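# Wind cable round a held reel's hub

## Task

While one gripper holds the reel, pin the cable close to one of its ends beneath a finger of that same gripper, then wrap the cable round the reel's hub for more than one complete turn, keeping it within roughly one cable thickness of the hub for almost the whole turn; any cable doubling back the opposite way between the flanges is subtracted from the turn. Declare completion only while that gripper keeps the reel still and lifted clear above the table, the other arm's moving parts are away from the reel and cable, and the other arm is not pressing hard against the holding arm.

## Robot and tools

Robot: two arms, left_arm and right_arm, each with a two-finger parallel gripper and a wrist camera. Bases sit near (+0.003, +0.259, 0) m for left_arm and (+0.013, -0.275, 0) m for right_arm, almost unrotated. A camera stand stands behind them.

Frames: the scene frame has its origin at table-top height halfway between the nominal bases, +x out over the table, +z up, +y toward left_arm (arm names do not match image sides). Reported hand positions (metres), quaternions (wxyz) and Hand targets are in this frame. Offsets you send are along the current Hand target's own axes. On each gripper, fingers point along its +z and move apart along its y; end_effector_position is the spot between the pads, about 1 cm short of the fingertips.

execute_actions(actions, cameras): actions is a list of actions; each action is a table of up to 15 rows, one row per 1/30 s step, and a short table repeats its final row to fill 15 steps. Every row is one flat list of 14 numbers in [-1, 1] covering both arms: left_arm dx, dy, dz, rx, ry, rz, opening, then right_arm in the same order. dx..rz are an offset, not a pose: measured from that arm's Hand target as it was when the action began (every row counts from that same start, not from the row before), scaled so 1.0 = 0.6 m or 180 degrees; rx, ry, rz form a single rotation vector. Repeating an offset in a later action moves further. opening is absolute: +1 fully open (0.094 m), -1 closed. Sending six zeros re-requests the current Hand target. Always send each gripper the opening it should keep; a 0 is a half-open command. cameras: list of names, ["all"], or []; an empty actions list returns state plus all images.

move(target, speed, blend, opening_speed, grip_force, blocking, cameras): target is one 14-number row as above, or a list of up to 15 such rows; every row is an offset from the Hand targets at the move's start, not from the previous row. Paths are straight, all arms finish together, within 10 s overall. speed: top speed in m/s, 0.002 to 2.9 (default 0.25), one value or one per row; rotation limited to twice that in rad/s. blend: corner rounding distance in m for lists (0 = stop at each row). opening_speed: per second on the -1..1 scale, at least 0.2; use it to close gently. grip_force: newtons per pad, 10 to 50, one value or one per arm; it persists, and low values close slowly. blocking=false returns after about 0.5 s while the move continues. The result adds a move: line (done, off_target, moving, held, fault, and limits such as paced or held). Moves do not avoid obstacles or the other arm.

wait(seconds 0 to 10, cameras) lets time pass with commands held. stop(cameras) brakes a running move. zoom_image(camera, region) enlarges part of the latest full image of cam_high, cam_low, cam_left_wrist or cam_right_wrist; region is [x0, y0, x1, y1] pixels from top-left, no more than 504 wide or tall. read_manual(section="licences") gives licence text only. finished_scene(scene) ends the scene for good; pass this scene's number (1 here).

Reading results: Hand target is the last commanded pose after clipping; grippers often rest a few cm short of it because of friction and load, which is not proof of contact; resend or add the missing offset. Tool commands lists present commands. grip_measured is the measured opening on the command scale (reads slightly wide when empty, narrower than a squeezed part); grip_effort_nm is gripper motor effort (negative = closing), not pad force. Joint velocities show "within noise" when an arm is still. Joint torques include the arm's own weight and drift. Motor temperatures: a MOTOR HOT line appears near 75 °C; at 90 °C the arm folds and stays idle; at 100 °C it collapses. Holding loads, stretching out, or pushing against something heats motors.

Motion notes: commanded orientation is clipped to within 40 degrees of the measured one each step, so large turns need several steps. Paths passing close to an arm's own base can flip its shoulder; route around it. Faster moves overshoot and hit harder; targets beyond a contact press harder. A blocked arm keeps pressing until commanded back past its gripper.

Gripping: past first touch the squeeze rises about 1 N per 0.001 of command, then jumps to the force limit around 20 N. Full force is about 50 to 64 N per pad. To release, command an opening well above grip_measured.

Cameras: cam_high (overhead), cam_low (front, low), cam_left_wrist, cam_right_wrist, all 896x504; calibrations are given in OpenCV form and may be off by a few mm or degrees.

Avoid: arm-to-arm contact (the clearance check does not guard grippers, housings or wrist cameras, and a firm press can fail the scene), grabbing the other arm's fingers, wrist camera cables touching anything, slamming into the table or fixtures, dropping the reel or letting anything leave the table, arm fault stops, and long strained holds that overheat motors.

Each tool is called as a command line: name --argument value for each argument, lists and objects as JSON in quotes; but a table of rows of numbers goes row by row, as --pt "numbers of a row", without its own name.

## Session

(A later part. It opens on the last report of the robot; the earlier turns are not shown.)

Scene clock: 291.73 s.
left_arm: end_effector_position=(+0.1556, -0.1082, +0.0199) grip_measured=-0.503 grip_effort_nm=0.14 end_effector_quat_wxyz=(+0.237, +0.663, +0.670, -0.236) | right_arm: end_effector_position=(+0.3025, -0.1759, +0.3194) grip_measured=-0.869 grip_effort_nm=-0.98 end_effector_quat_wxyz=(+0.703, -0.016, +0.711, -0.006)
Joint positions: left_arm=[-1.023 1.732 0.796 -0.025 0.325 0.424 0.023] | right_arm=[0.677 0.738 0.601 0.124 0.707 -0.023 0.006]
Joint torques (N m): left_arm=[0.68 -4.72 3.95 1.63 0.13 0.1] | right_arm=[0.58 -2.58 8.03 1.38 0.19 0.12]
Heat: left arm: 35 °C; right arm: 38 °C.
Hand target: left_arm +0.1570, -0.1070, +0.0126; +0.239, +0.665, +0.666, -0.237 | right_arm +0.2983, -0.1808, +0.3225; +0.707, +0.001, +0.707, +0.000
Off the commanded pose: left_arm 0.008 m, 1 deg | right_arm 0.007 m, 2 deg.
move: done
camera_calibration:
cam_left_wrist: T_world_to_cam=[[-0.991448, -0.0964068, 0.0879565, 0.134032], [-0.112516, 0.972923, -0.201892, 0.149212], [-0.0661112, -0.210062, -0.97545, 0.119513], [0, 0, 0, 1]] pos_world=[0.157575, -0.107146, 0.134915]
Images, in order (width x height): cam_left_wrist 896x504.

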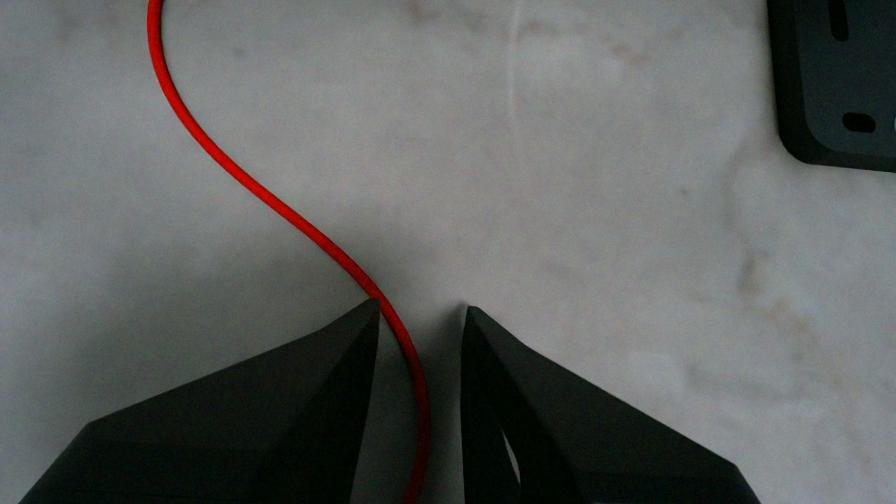

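move --pt "0.0105 0.004 0.0128 0 0 0 -0.5 0 0 0 0 0 0 -1" --pt "0.0105 0.004 0.0128 0 0 0 -1 0 0 0 0 0 0 -1" --speed 0.03 --opening_speed 0.5 --cameras '["cam_left_wrist"]'

Scene clock: 296.37 s.
left_arm: end_effector_position=(+0.1633, -0.1174, +0.0196) grip_measured=-0.981 grip_effort_nm=-1.01 end_effector_quat_wxyz=(+0.258, +0.659, +0.663, -0.244) | right_arm: end_effector_position=(+0.3025, -0.1759, +0.3194) grip_measured=-0.869 grip_effort_nm=-0.98 end_effector_quat_wxyz=(+0.703, -0.016, +0.711, -0.006)
Joint positions: left_arm=[-1.015 1.761 0.794 0.054 0.332 0.425 0.001] | right_arm=[0.677 0.738 0.601 0.124 0.707 -0.023 0.006]
Joint torques (N m): left_arm=[0.55 -4.68 3.17 1.35 0.11 0.14] | right_arm=[0.58 -2.69 7.65 1.46 0.22 0.14]
Heat: left arm: 35 °C; right arm: 38 °C.
Hand target: left_arm +0.1593, -0.1069, +0.0026; +0.239, +0.665, +0.666, -0.237 | right_arm +0.2983, -0.1808, +0.3225; +0.707, +0.001, +0.707, +0.000
Off the commanded pose: left_arm 0.020 m, 2 deg | right_arm 0.007 m, 2 deg.
move: off_target (left_arm); target 2's new opening was sent with left_arm's hand 0.019 m and 2 deg from that target
camera_calibration:
cam_left_wrist: T_world_to_cam=[[-0.992821, -0.0951929, 0.0724259, 0.141562], [-0.110288, 0.962917, -0.246228, 0.158333], [-0.0463009, -0.252448, -0.966502, 0.109491], [0, 0, 0, 1]] pos_world=[0.163078, -0.111345, 0.134557]
Images, in order (width x height): cam_left_wrist 896x504.

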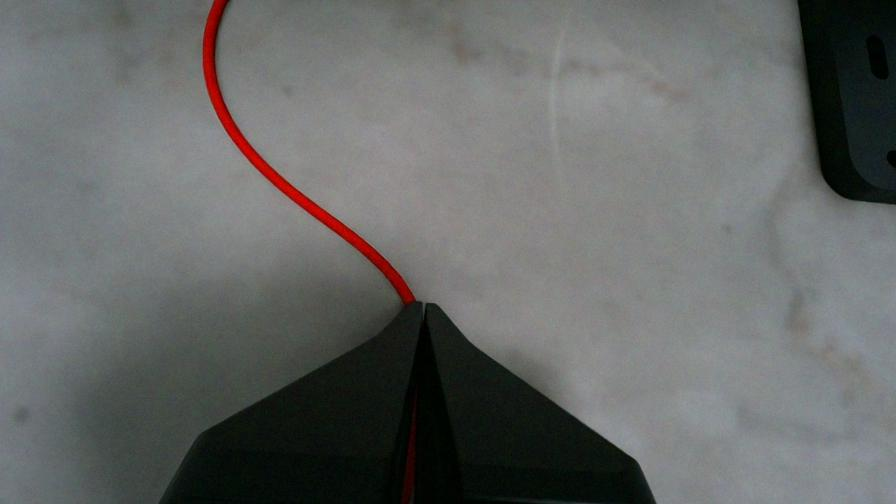

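move --pt "-0.106 0 -0.129 0 0 0 -1 0 0 0 0 0 0 -1" --pt "0.046 0.067 -0.469 0 -0.28 0 -1 0 0 0 0 0 0 -1" --speed 0.15 --blend '[0.03,0]' --cameras '["cam_high","cam_left_wrist","cam_low"]'

Scene clock: 304.43 s.
left_arm: end_effector_position=(+0.2073, +0.0911, +0.1987) grip_measured=-0.983 grip_effort_nm=-0.92 end_effector_quat_wxyz=(+0.511, +0.490, +0.529, -0.468) | right_arm: end_effector_position=(+0.3025, -0.1759, +0.3194) grip_measured=-0.869 grip_effort_nm=-0.98 end_effector_quat_wxyz=(+0.703, -0.016, +0.711, -0.006)
Joint positions: left_arm=[0.066 1.172 0.53 -0.31 1.523 0.957 0.001] | right_arm=[0.677 0.738 0.601 0.124 0.707 -0.023 0.006]
Joint torques (N m): left_arm=[0.64 -2.63 4.92 0.72 0.82 0.22] | right_arm=[0.64 -2.63 8.01 1.39 0.2 0.17]
Heat: left arm: 35 °C; right arm: 38 °C.
Hand target: left_arm +0.1985, +0.0930, +0.2027; +0.500, +0.501, +0.501, -0.498 | right_arm +0.2983, -0.1808, +0.3225; +0.707, +0.001, +0.707, +0.000
Off the commanded pose: left_arm 0.010 m, 5 deg | right_arm 0.007 m, 2 deg.
joint sent to its limit (left arm) — joint 5 (wrist yaw), upper limit. The joint targets are off in orientation, not in position.
move: off_target (left_arm)
camera_calibration:
cam_left_wrist: T_world_to_cam=[[-0.990337, -0.0750627, 0.116608, 0.181001], [-0.138394, 0.481021, -0.865717, 0.1794], [0.00889201, -0.87349, -0.486761, 0.287068], [0, 0, 0, 1]] pos_world=[0.201528, 0.178042, 0.273937]
Images, in order (width x height): cam_high 896x504, cam_low 896x504, cam_left_wrist 896x504.

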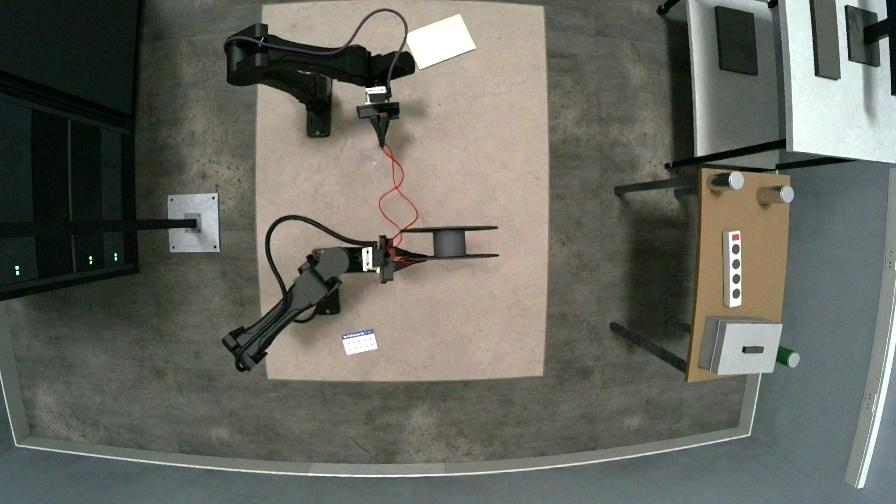

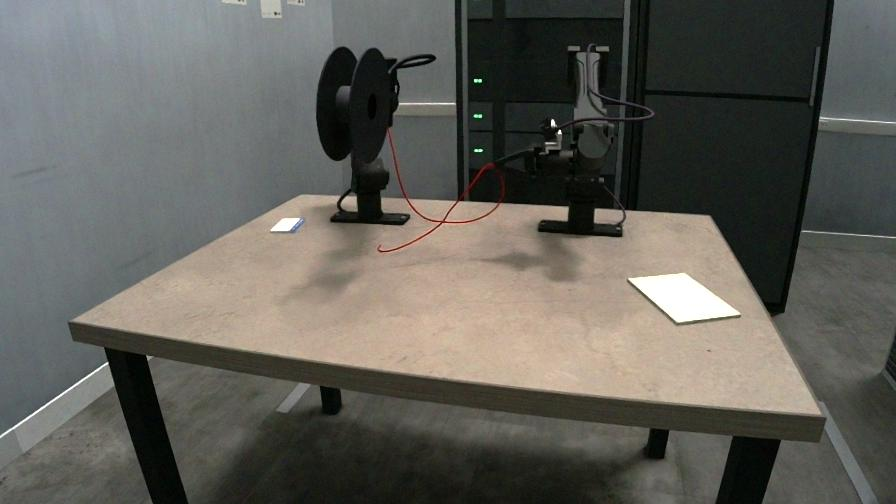

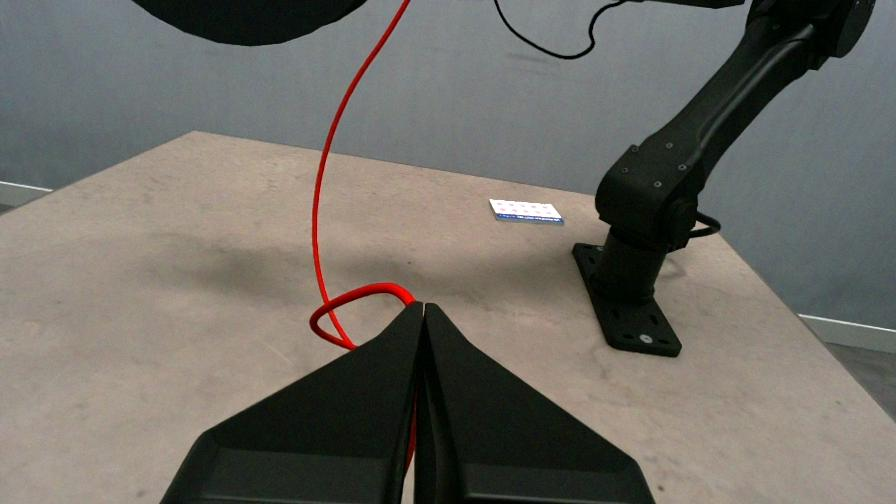

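move --target '[-0.03,0.169,-0.02,0,0,0,-1,0,0,0,0,0,0,-1]' --speed 0.15

Scene clock: 307.80 s.
left_arm: end_effector_position=(+0.2978, +0.1035, +0.2075) grip_measured=-0.983 grip_effort_nm=-0.92 end_effector_quat_wxyz=(+0.508, +0.473, +0.543, -0.473) | right_arm: end_effector_position=(+0.3025, -0.1759, +0.3194) grip_measured=-0.869 grip_effort_nm=-0.98 end_effector_quat_wxyz=(+0.703, -0.016, +0.711, -0.006)
Joint positions: left_arm=[0.092 1.541 0.853 -0.311 1.527 0.965 0.001] | right_arm=[0.677 0.738 0.601 0.124 0.707 -0.023 0.006]
Joint torques (N m): left_arm=[0.42 -4.23 9.07 0.75 0.79 0.22] | right_arm=[0.8 -2.8 7.94 1.37 0.25 0.14]
Heat: left arm: 36 °C; right arm: 37 °C.
Hand target: left_arm +0.2999, +0.1052, +0.2210; +0.500, +0.501, +0.501, -0.498 | right_arm +0.2983, -0.1808, +0.3225; +0.707, +0.001, +0.707, +0.000
Off the commanded pose: left_arm 0.014 m, 6 deg | right_arm 0.007 m, 2 deg.
joint sent to its limit (left arm) — joint 5 (wrist yaw), upper limit. The joint targets are off in orientation, not in position.
move: off_target (left_arm)

move --pt "-0.298 -0.117 0.075 0 0 0 -1 0 0 0 0 0 0 -1" --pt "-0.495 -0.083 0.175 0 0 0 -1 0 0 0 0 0 0 -1" --speed 0.15 --blend '[0.03,0]' --cameras '["cam_high","cam_left_wrist","cam_low"]'

Scene clock: 314.23 s.
left_arm: end_effector_position=(+0.2522, +0.0000, +0.5050) grip_measured=-0.983 grip_effort_nm=-0.92 end_effector_quat_wxyz=(+0.488, +0.496, +0.512, -0.504) | right_arm: end_effector_position=(+0.3025, -0.1759, +0.3194) grip_measured=-0.869 grip_effort_nm=-0.98 end_effector_quat_wxyz=(+0.703, -0.016, +0.711, -0.006)
Joint positions: left_arm=[-0.299 1.407 1.719 -0.364 1.26 0.017 0.001] | right_arm=[0.677 0.738 0.601 0.124 0.707 -0.023 0.006]
Joint torques (N m): left_arm=[-0.57 -3.47 9.35 1.51 -0.11 -0.09] | right_arm=[0.57 -2.61 7.72 1.38 0.23 0.18]
Heat: left arm: 36 °C; right arm: 37 °C.
Hand target: left_arm +0.2499, -0.0011, +0.5174; +0.500, +0.501, +0.501, -0.498 | right_arm +0.2983, -0.1808, +0.3225; +0.707, +0.001, +0.707, +0.000
Off the commanded pose: left_arm 0.013 m, 2 deg | right_arm 0.007 m, 2 deg.
move: off_target (left_arm)
camera_calibration:
cam_left_wrist: T_world_to_cam=[[-0.988192, 0.00908004, 0.152954, 0.163943], [-0.130776, 0.470196, -0.872819, 0.496255], [-0.0798434, -0.882515, -0.463456, 0.366838], [0, 0, 0, 1]] pos_world=[0.256195, 0.0889142, 0.578079]
Images, in order (width x height): cam_high 896x504, cam_low 896x504, cam_left_wrist 896x504.

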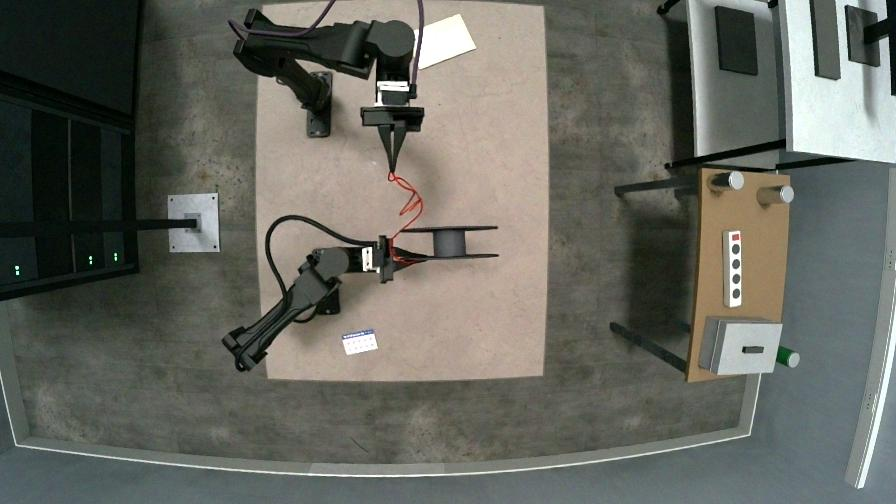

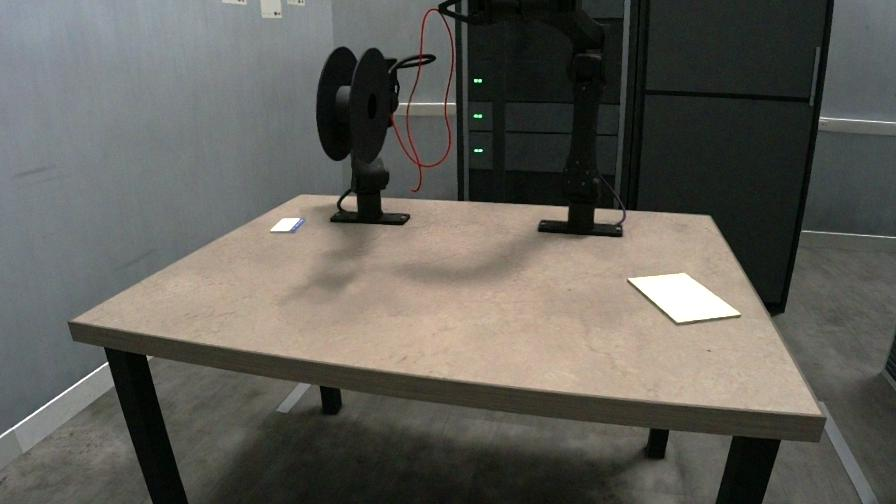

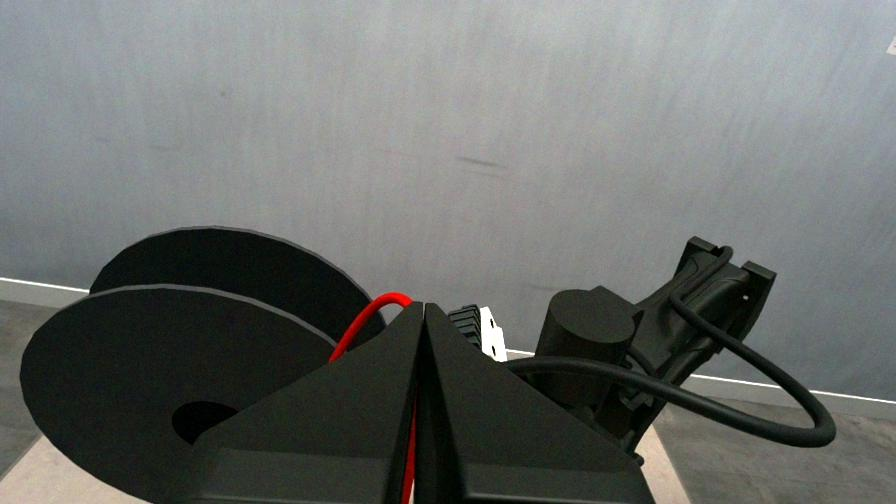

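move --pt "-0.022 -0.025 0.223 0 0 0 -1 0 0 0 0 0 0 -1" --pt "-0.052 0.017 0.232 0 0 0 -1 0 0 0 0 0 0 -1" --pt "-0.048 0.158 0.232 0 0 0 -1 0 0 0 0 0 0 -1" --speed 0.12 --blend '[0.01,0.01,0]' --cameras '["cam_high","cam_right_wrist","cam_low"]'

Scene clock: 320.00 s.
left_arm: end_effector_position=(+0.3475, -0.1427, +0.5440) grip_measured=-0.983 grip_effort_nm=-0.91 end_effector_quat_wxyz=(+0.525, +0.482, +0.489, -0.503) | right_arm: end_effector_position=(+0.3025, -0.1759, +0.3194) grip_measured=-0.869 grip_effort_nm=-0.98 end_effector_quat_wxyz=(+0.703, -0.016, +0.711, -0.006)
Joint positions: left_arm=[-0.57 2.198 2.836 -0.537 0.96 -0.069 0.001] | right_arm=[0.677 0.738 0.601 0.124 0.707 -0.023 0.006]
Joint torques (N m): left_arm=[0.24 -8.55 7.65 1.25 0.1 -0.1] | right_arm=[0.66 -2.67 8.01 1.42 0.17 0.12]
Heat: left arm: 37 °C; right arm: 37 °C.
Hand target: left_arm +0.3449, -0.1402, +0.5459; +0.500, +0.501, +0.501, -0.498 | right_arm +0.2983, -0.1808, +0.3225; +0.707, +0.001, +0.707, +0.000
Off the commanded pose: left_arm 0.004 m, 4 deg | right_arm 0.007 m, 2 deg.
elbow stopped short (left arm): the move would have taken joint 3 (elbow) straighter than the controller allows.
move: off_target (left_arm)
camera_calibration:
cam_right_wrist: T_world_to_cam=[[-0.00686326, -0.988757, 0.149374, -0.226718], [-0.47026, -0.128638, -0.873102, 0.41806], [0.882501, -0.0762369, -0.46409, -0.0170268], [0, 0, 0, 1]] pos_world=[0.210067, -0.171688, 0.390973]
Images, in order (width x height): cam_high 896x504, cam_low 896x504, cam_right_wrist 896x504.

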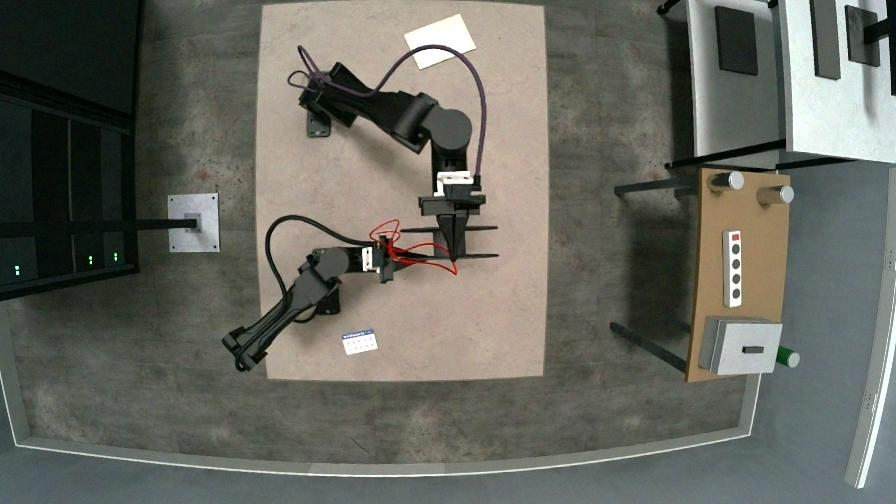

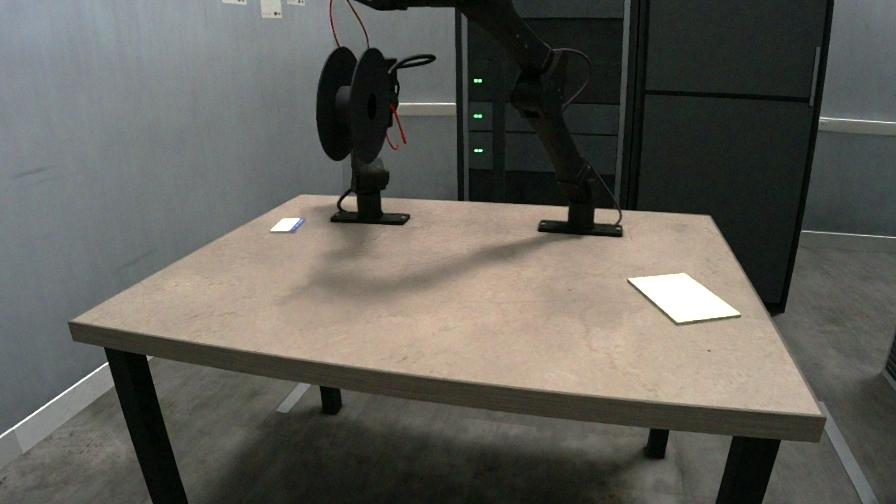

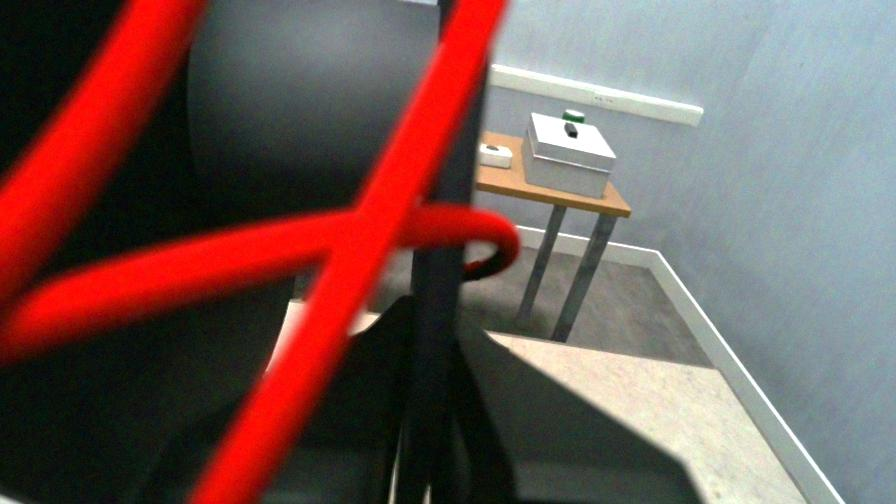

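zoom_image --camera "cam_high" --region '[350, 190, 520, 290]'

zoom_image --camera "cam_low" --region '[290, 0, 480, 180]'

Scaled by 2.965 from the camera's 896x504 image, which has a finer 1280x720 frame.

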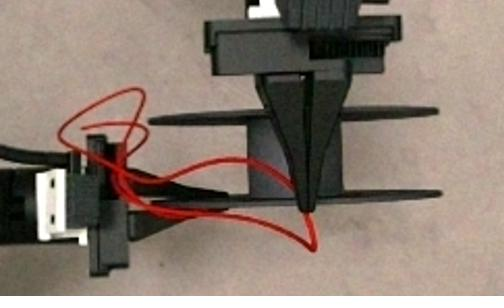

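Scaled by 2.653 from the camera's 896x504 image, which has a finer 1280x720 frame.

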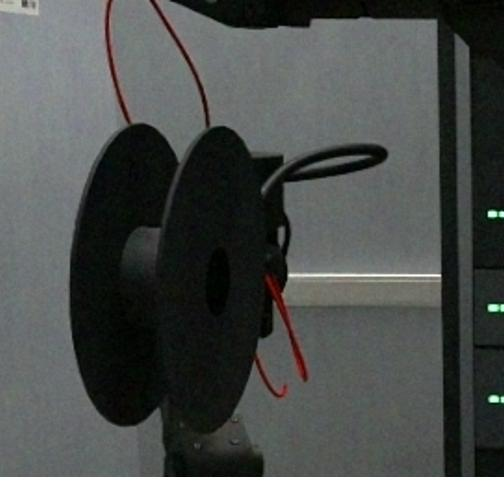

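move --pt "-0.027 0.125 -0.03 0 0 0 -1 0 0 0 0 0 0 -1" --pt "0.135 0.258 -0.05 0 0 0 -1 0 0 0 0 0 0 -1" --speed 0.12 --blend '[0.02,0]' --cameras '["cam_high","cam_right_wrist","cam_low"]'

zoom_image --camera "cam_high" --region '[350, 190, 520, 290]'

Scene clock: 335.20 s.
left_arm: end_effector_position=(+0.5019, -0.1144, +0.4465) grip_measured=-0.983 grip_effort_nm=-0.91 end_effector_quat_wxyz=(+0.536, +0.411, +0.526, -0.517) | right_arm: end_effector_position=(+0.3025, -0.1759, +0.3191) grip_measured=-0.869 grip_effort_nm=-0.98 end_effector_quat_wxyz=(+0.703, -0.016, +0.711, -0.007)
Joint positions: left_arm=[-0.383 2.506 2.836 -0.117 1.027 -0.288 0.001] | right_arm=[0.677 0.738 0.601 0.122 0.707 -0.023 0.006]
Joint torques (N m): left_arm=[0.59 -11.25 8.73 2.07 0.01 0.17] | right_arm=[0.65 -2.8 7.83 1.43 0.19 0.15]
Heat: left arm: 37 °C; right arm: 37 °C.
Hand target: left_arm +0.4998, -0.1094, +0.4653; +0.500, +0.501, +0.501, -0.498 | right_arm +0.2983, -0.1808, +0.3225; +0.707, +0.001, +0.707, +0.000
Off the commanded pose: left_arm 0.020 m, 12 deg | right_arm 0.007 m, 2 deg.
elbow stopped short (left arm): the move would have taken joint 3 (elbow) straighter than the controller allows.
move: off_target (left_arm)
camera_calibration:
cam_right_wrist: T_world_to_cam=[[-0.00671146, -0.988603, 0.150397, -0.226993], [-0.471299, -0.129521, -0.872411, 0.417746], [0.881948, -0.0767374, -0.465059, -0.0167903], [0, 0, 0, 1]] pos_world=[0.210168, -0.171588, 0.390777]
Images, in order (width x height): cam_high 896x504, cam_low 896x504, cam_right_wrist 896x504.

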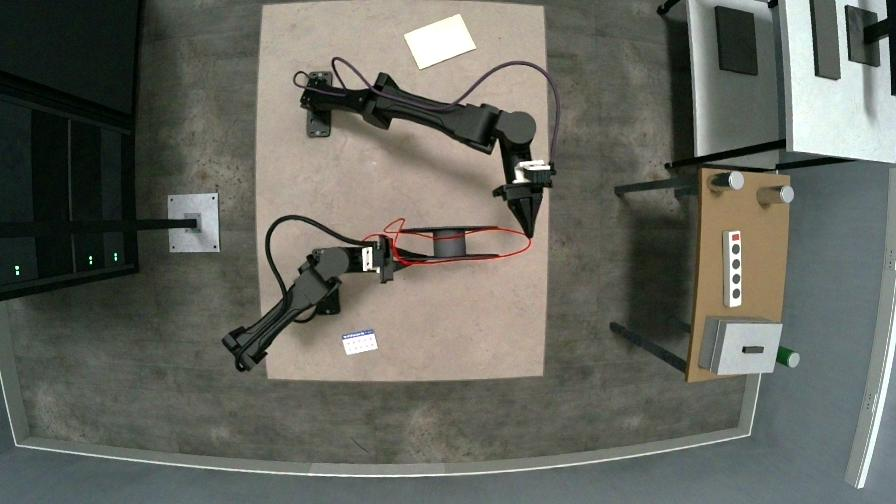

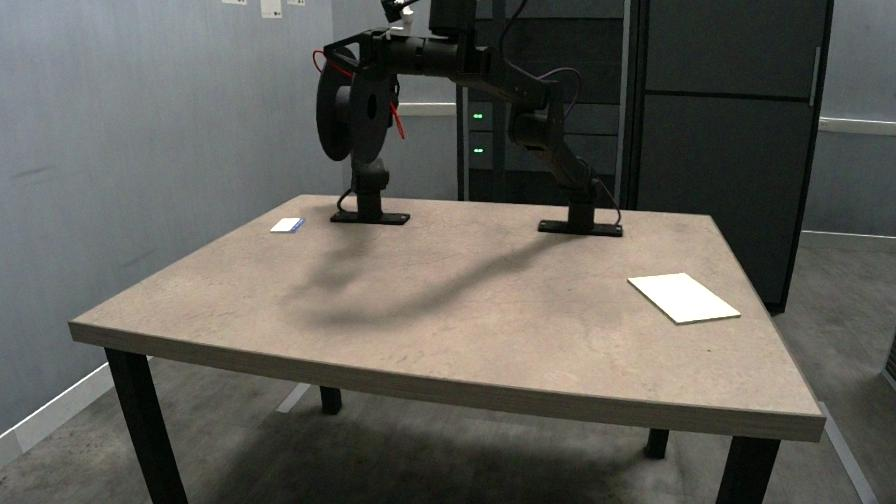

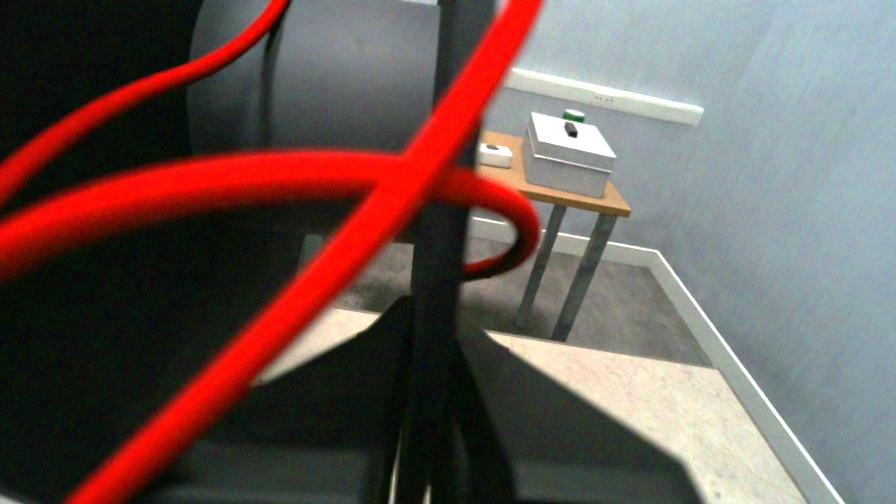

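Scaled by 2.965 from the camera's 896x504 image, which has a finer 1280x720 frame.

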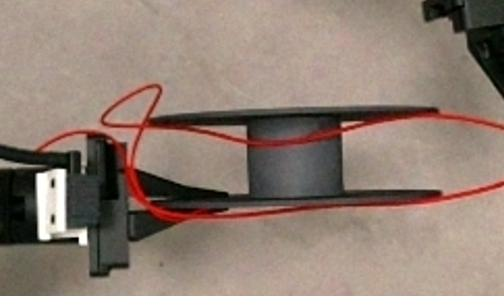

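move --pt "0.308 0.067 0.04 0 0 0 -1 0 0 0 0 0 0 -1" --pt "0.51 0.06 0.045 0 0 0 -1 0 0 0 0 0 0 -1" --speed 0.12 --blend '[0.02,0]' --cameras '["cam_high","cam_right_wrist","cam_low"]'

zoom_image --camera "cam_high" --region '[350, 190, 520, 290]'

Scene clock: 342.37 s.
left_arm: end_effector_position=(+0.5336, -0.1362, +0.1677) grip_measured=-0.983 grip_effort_nm=-0.91 end_effector_quat_wxyz=(+0.488, +0.502, +0.507, -0.503) | right_arm: end_effector_position=(+0.3025, -0.1762, +0.3169) grip_measured=-0.869 grip_effort_nm=-0.98 end_effector_quat_wxyz=(+0.700, -0.018, +0.714, -0.010)
Joint positions: left_arm=[-0.375 2.7 2.232 0.417 1.194 0.026 0.001] | right_arm=[0.677 0.738 0.601 0.111 0.708 -0.023 0.006]
Joint torques (N m): left_arm=[0.25 -11.89 5.48 2.03 -0.1 -0.08] | right_arm=[0.65 -2.78 7.87 1.49 0.24 0.16]
Heat: left arm: 37 °C; right arm: 37 °C.
Hand target: left_arm +0.5366, -0.1350, +0.1593; +0.500, +0.501, +0.501, -0.498 | right_arm +0.2983, -0.1808, +0.3225; +0.707, +0.001, +0.707, +0.000
Off the commanded pose: left_arm 0.009 m, 2 deg | right_arm 0.008 m, 3 deg.
move: off_target (right_arm)
camera_calibration:
cam_right_wrist: T_world_to_cam=[[-0.00693748, -0.987497, 0.157482, -0.228968], [-0.478429, -0.135014, -0.867685, 0.415417], [0.878099, -0.0813636, -0.471511, -0.0155027], [0, 0, 0, 1]] pos_world=[0.210772, -0.17128, 0.3892]
Images, in order (width x height): cam_high 896x504, cam_low 896x504, cam_right_wrist 896x504.

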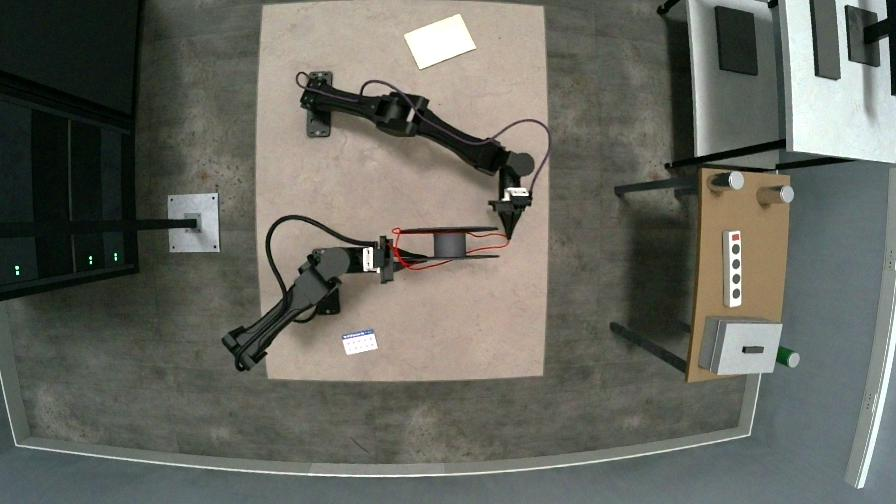

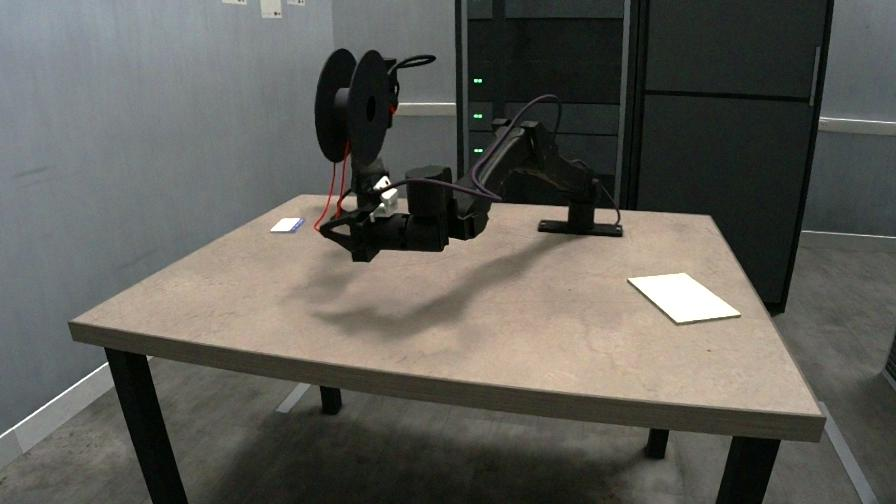

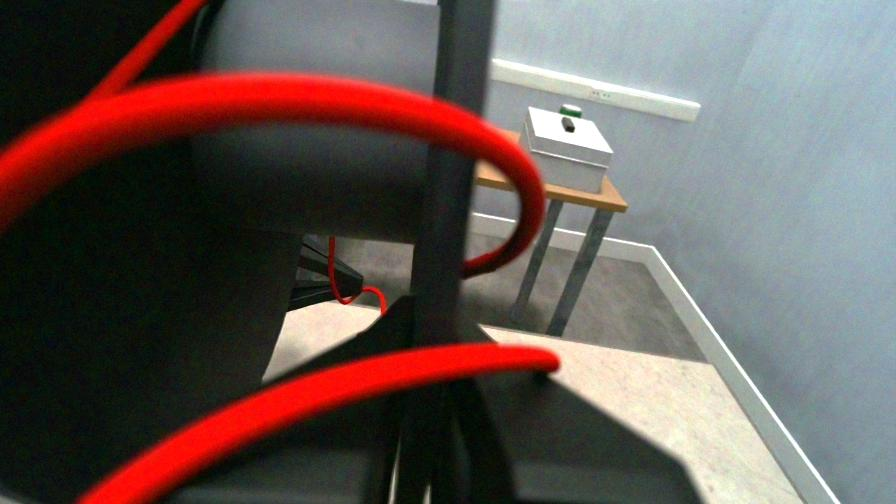

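Scaled by 2.965 from the camera's 896x504 image, which has a finer 1280x720 frame.

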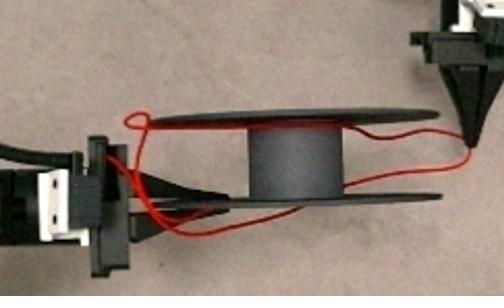

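move --target '[0.115,0.04,0,0,0,0,-1,-0.12,0,0,0,0,0,-1]' --speed 0.06 --cameras '["cam_high","cam_right_wrist","cam_low"]'

zoom_image --camera "cam_high" --region '[350, 190, 520, 290]'

Scene clock: 352.50 s.
left_arm: end_effector_position=(+0.5560, -0.1378, +0.0822) grip_measured=-0.983 grip_effort_nm=-0.91 end_effector_quat_wxyz=(+0.481, +0.494, +0.520, -0.504) | right_arm: end_effector_position=(+0.3021, -0.1765, +0.3673) grip_measured=-0.869 grip_effort_nm=-0.98 end_effector_quat_wxyz=(+0.691, -0.026, +0.722, -0.017)
Joint positions: left_arm=[-0.364 2.985 2.477 0.431 1.193 0.023 0.001] | right_arm=[0.677 0.79 0.845 -0.114 0.708 -0.023 0.006]
Joint torques (N m): left_arm=[0.66 -12.31 10.35 1.85 0.04 -0.07] | right_arm=[0.88 -1.09 12.75 1.43 0.22 0.16]
Heat: left arm: 37 °C; right arm: 37 °C.
Hand target: left_arm +0.5606, -0.1348, +0.0903; +0.500, +0.501, +0.501, -0.498 | right_arm +0.2982, -0.1809, +0.3946; +0.707, +0.001, +0.707, +0.000
Off the commanded pose: left_arm 0.010 m, 3 deg | right_arm 0.028 m, 4 deg.
move: off_target (left_arm, right_arm)
camera_calibration:
cam_right_wrist: T_world_to_cam=[[-0.00274699, -0.983803, 0.179233, -0.245808], [-0.500008, -0.153868, -0.852242, 0.456441], [0.866016, -0.091959, -0.491487, 0.017735], [0, 0, 0, 1]] pos_world=[0.21219, -0.169964, 0.441771]
Images, in order (width x height): cam_high 896x504, cam_low 896x504, cam_right_wrist 896x504.

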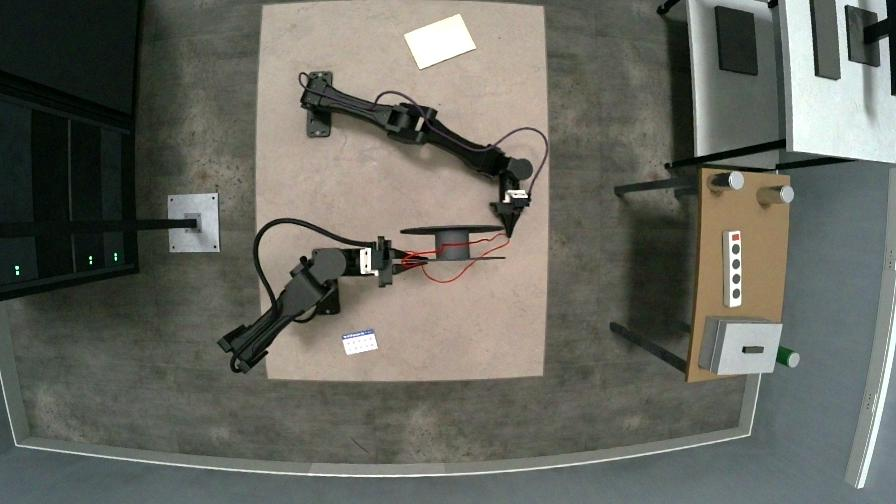

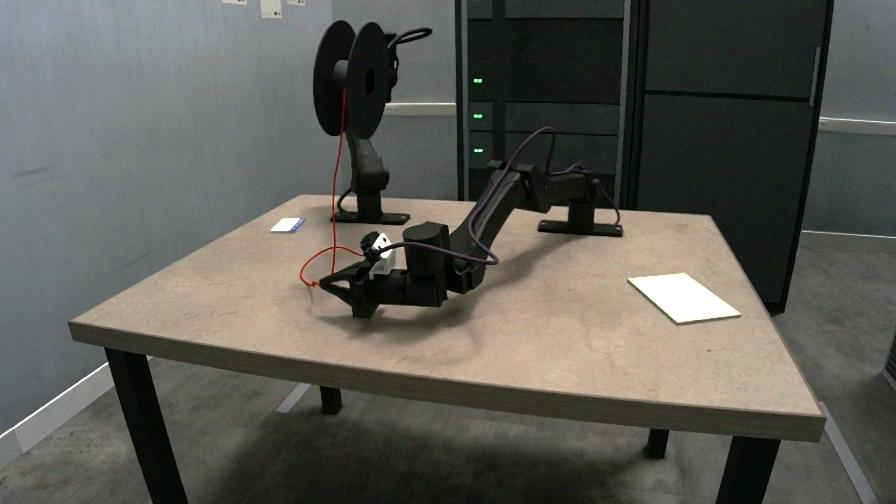

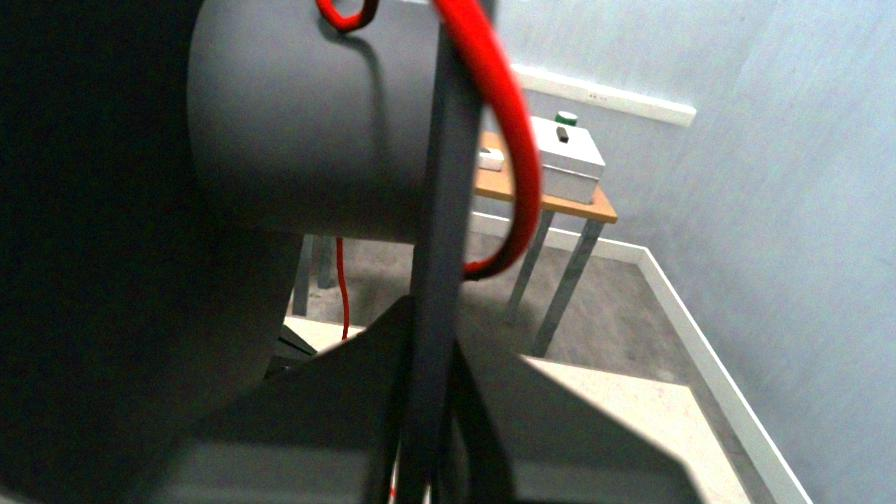

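Scaled by 2.965 from the camera's 896x504 image, which has a finer 1280x720 frame.

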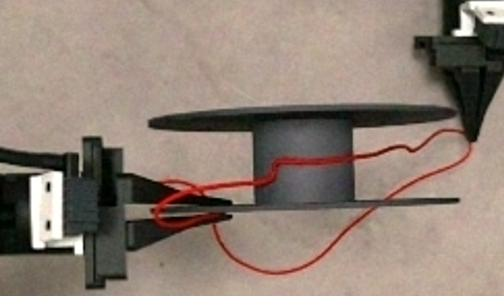

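move --pt "-0.033 -0.1 -0.391 0 0 0 -1 0.12 0 0 0 0 0 -1" --pt "-0.083 -0.268 -0.458 0 0 0 -1 0.12 0 0 0 0 0 -1" --pt "-0.216 -0.434 -0.391 0 0 0 -1 0.12 0 0 0 0 0 -1" --speed 0.15 --blend '[0.03,0.03,0]' --cameras '["cam_high","cam_low"]'

Scene clock: 362.50 s.
left_arm: end_effector_position=(+0.3087, +0.0999, +0.2180) grip_measured=-0.983 grip_effort_nm=-0.91 end_effector_quat_wxyz=(+0.525, +0.484, +0.517, -0.472) | right_arm: end_effector_position=(+0.2977, -0.1795, +0.2913) grip_measured=-0.869 grip_effort_nm=-0.98 end_effector_quat_wxyz=(+0.661, -0.047, +0.748, -0.036)
Joint positions: left_arm=[0.077 1.565 0.698 0.641 1.55 0.246 0.001] | right_arm=[0.68 0.723 0.608 -0.047 0.708 -0.012 0.006]
Joint torques (N m): left_arm=[-0.35 -6.6 4.52 1.13 0.27 -0.12] | right_arm=[0.59 -2.61 7.84 2.8 0.26 0.1]
Heat: left arm: 38 °C; right arm: 39 °C.
Hand target: left_arm +0.2993, +0.0986, +0.2203; +0.500, +0.501, +0.501, -0.498 | right_arm +0.2983, -0.1808, +0.3226; +0.707, +0.001, +0.707, +0.000
Off the commanded pose: left_arm 0.010 m, 5 deg | right_arm 0.031 m, 10 deg.
joint sent to its limit (left arm) — joint 5 (wrist yaw), upper limit. The joint targets are off in orientation, not in position.
move: off_target (left_arm, right_arm)
Images, in order (width x height): cam_high 896x504, cam_low 896x504.

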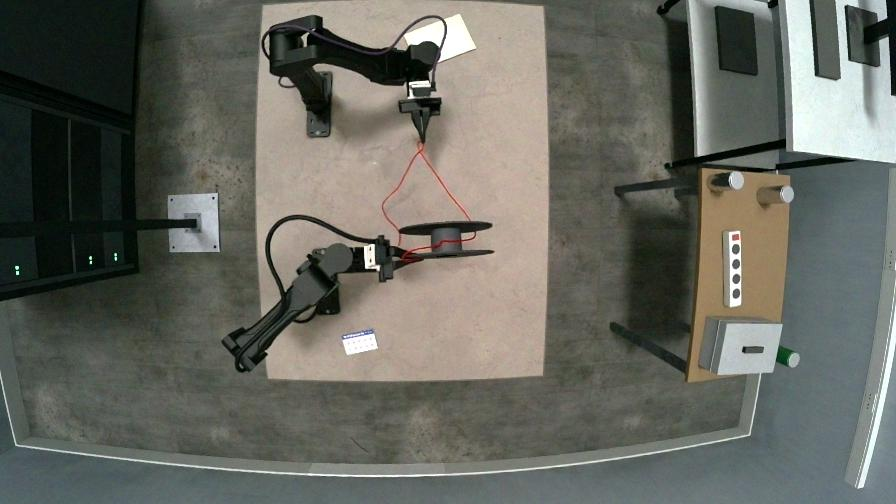

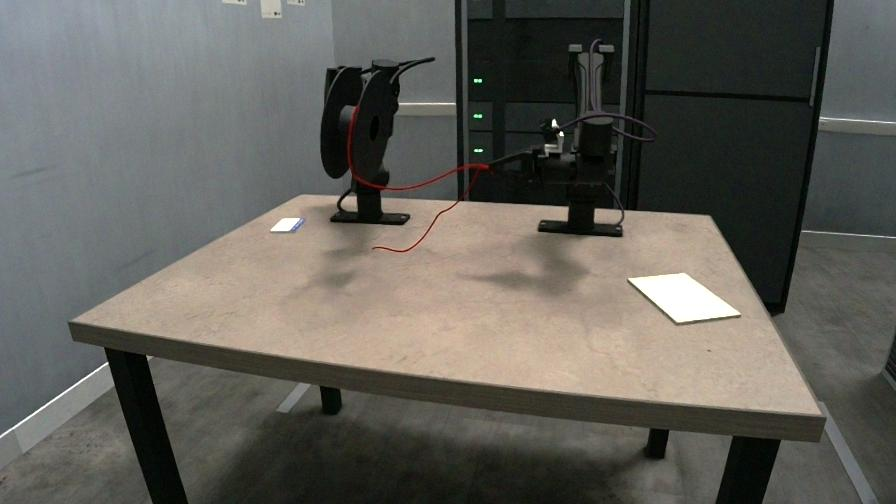

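move --pt "0.3 0 0 0 0.28 0 -1 0 0 0 0 0 0 -1" --pt "0.3 0 0 0 0.28 0 -0.5 0 0 0 0 0 0 -1" --speed 0.12 --opening_speed 0.5

move --target '[-0.05,0,-0.15,0,0,0,-0.5,0,0,0,0,0,0,-1]' --speed 0.15 --cameras '["cam_high","cam_low","cam_left_wrist"]'

Scene clock: 378.00 s.
left_arm: end_effector_position=(+0.2949, +0.1015, +0.0391) grip_measured=-0.503 grip_effort_nm=0.14 end_effector_quat_wxyz=(+0.237, +0.664, +0.668, -0.239) | right_arm: end_effector_position=(+0.2970, -0.1760, +0.2887) grip_measured=-0.870 grip_effort_nm=-0.98 end_effector_quat_wxyz=(+0.660, -0.051, +0.749, -0.029)
Joint positions: left_arm=[-0.14 1.765 0.987 -0.672 0.677 1.372 0.023] | right_arm=[0.686 0.723 0.602 -0.045 0.699 -0.004 0.006]
Joint torques (N m): left_arm=[-0.42 -5.42 6.71 0.55 0.24 -0.09] | right_arm=[0.17 -2.55 8.23 2.84 0.35 0.07]
Motor temperatures (°C): left_arm=[25 36 36 32 30 29 32] | right_arm=[28 30 36 44 27 26 30]
Heat: left arm: 36 °C; right arm: 44 °C.
Hand target: left_arm +0.2996, +0.0994, +0.0403; +0.239, +0.665, +0.667, -0.237 | right_arm +0.2983, -0.1807, +0.3226; +0.707, +0.001, +0.707, +0.000
Off the commanded pose: left_arm 0.005 m, 0 deg | right_arm 0.034 m, 10 deg.
move: off_target (right_arm)

Scene clock: 380.00 s.
left_arm: end_effector_position=(+0.2920, +0.1332, +0.1126) grip_measured=-0.503 grip_effort_nm=0.14 end_effector_quat_wxyz=(+0.217, +0.654, +0.679, -0.252) | right_arm: end_effector_position=(+0.2970, -0.1760, +0.2887) grip_measured=-0.870 grip_effort_nm=-0.98 end_effector_quat_wxyz=(+0.660, -0.051, +0.749, -0.029)
Joint positions: left_arm=[-0.037 1.689 1.219 -1.108 0.677 1.488 0.023] | right_arm=[0.686 0.723 0.602 -0.045 0.699 -0.004 0.006]
Joint torques (N m): left_arm=[0.4 -7.76 8.79 0.23 0.33 0.19] | right_arm=[0.17 -2.63 8.27 2.83 0.31 0.07]
Heat: left arm: 36 °C; right arm: 44 °C.
Hand target: left_arm +0.2994, +0.1332, +0.1289; +0.239, +0.665, +0.666, -0.237 | right_arm +0.2983, -0.1807, +0.3226; +0.707, +0.001, +0.707, +0.000
Off the commanded pose: left_arm 0.018 m, 4 deg | right_arm 0.034 m, 10 deg.
move: off_target (left_arm, right_arm)
camera_calibration:
cam_left_wrist: T_world_to_cam=[[-0.984303, -0.103775, 0.142755, 0.277184], [-0.130127, 0.973161, -0.189799, -0.0478122], [-0.119227, -0.205396, -0.971389, 0.284116], [0, 0, 0, 1]] pos_world=[0.300486, 0.13365, 0.227343]
Images, in order (width x height): cam_high 896x504, cam_low 896x504, cam_left_wrist 896x504.

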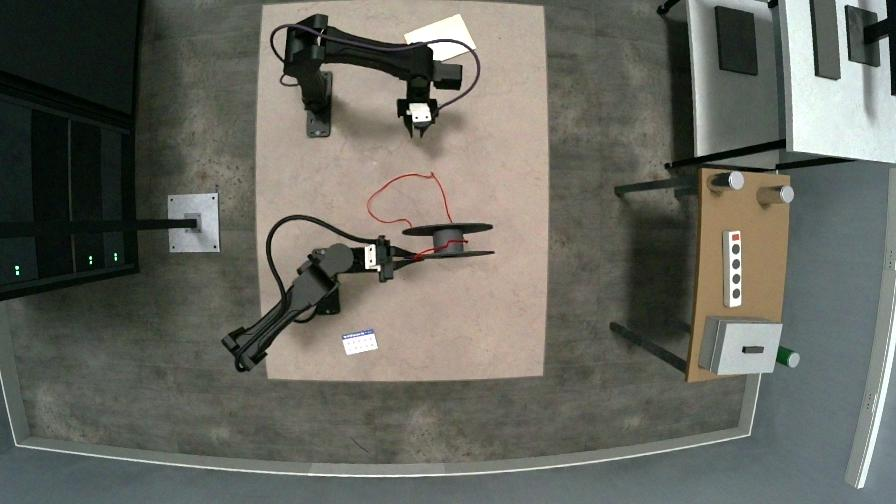

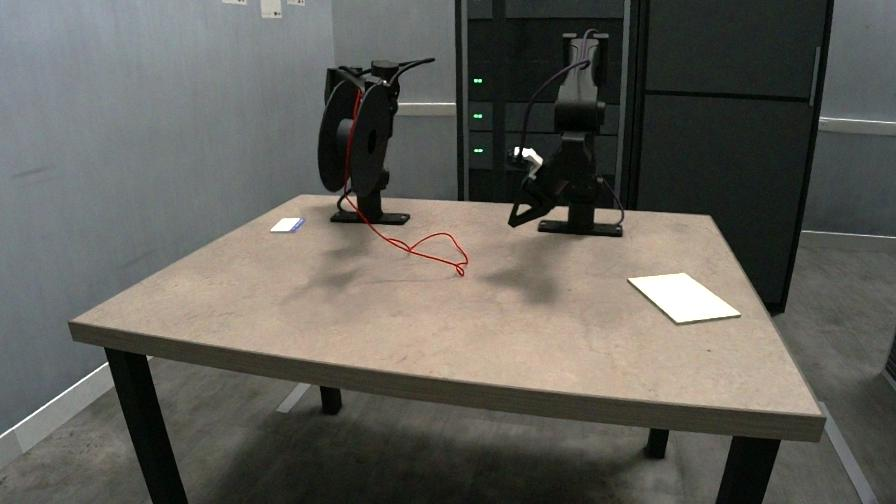

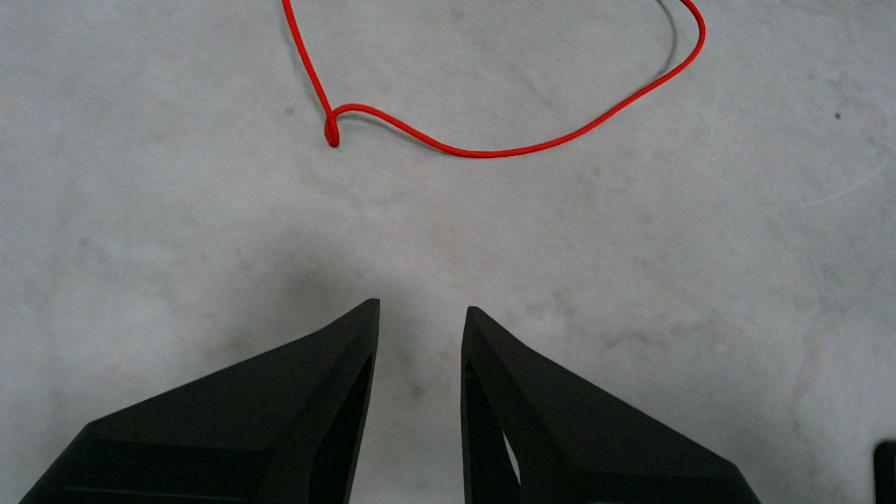

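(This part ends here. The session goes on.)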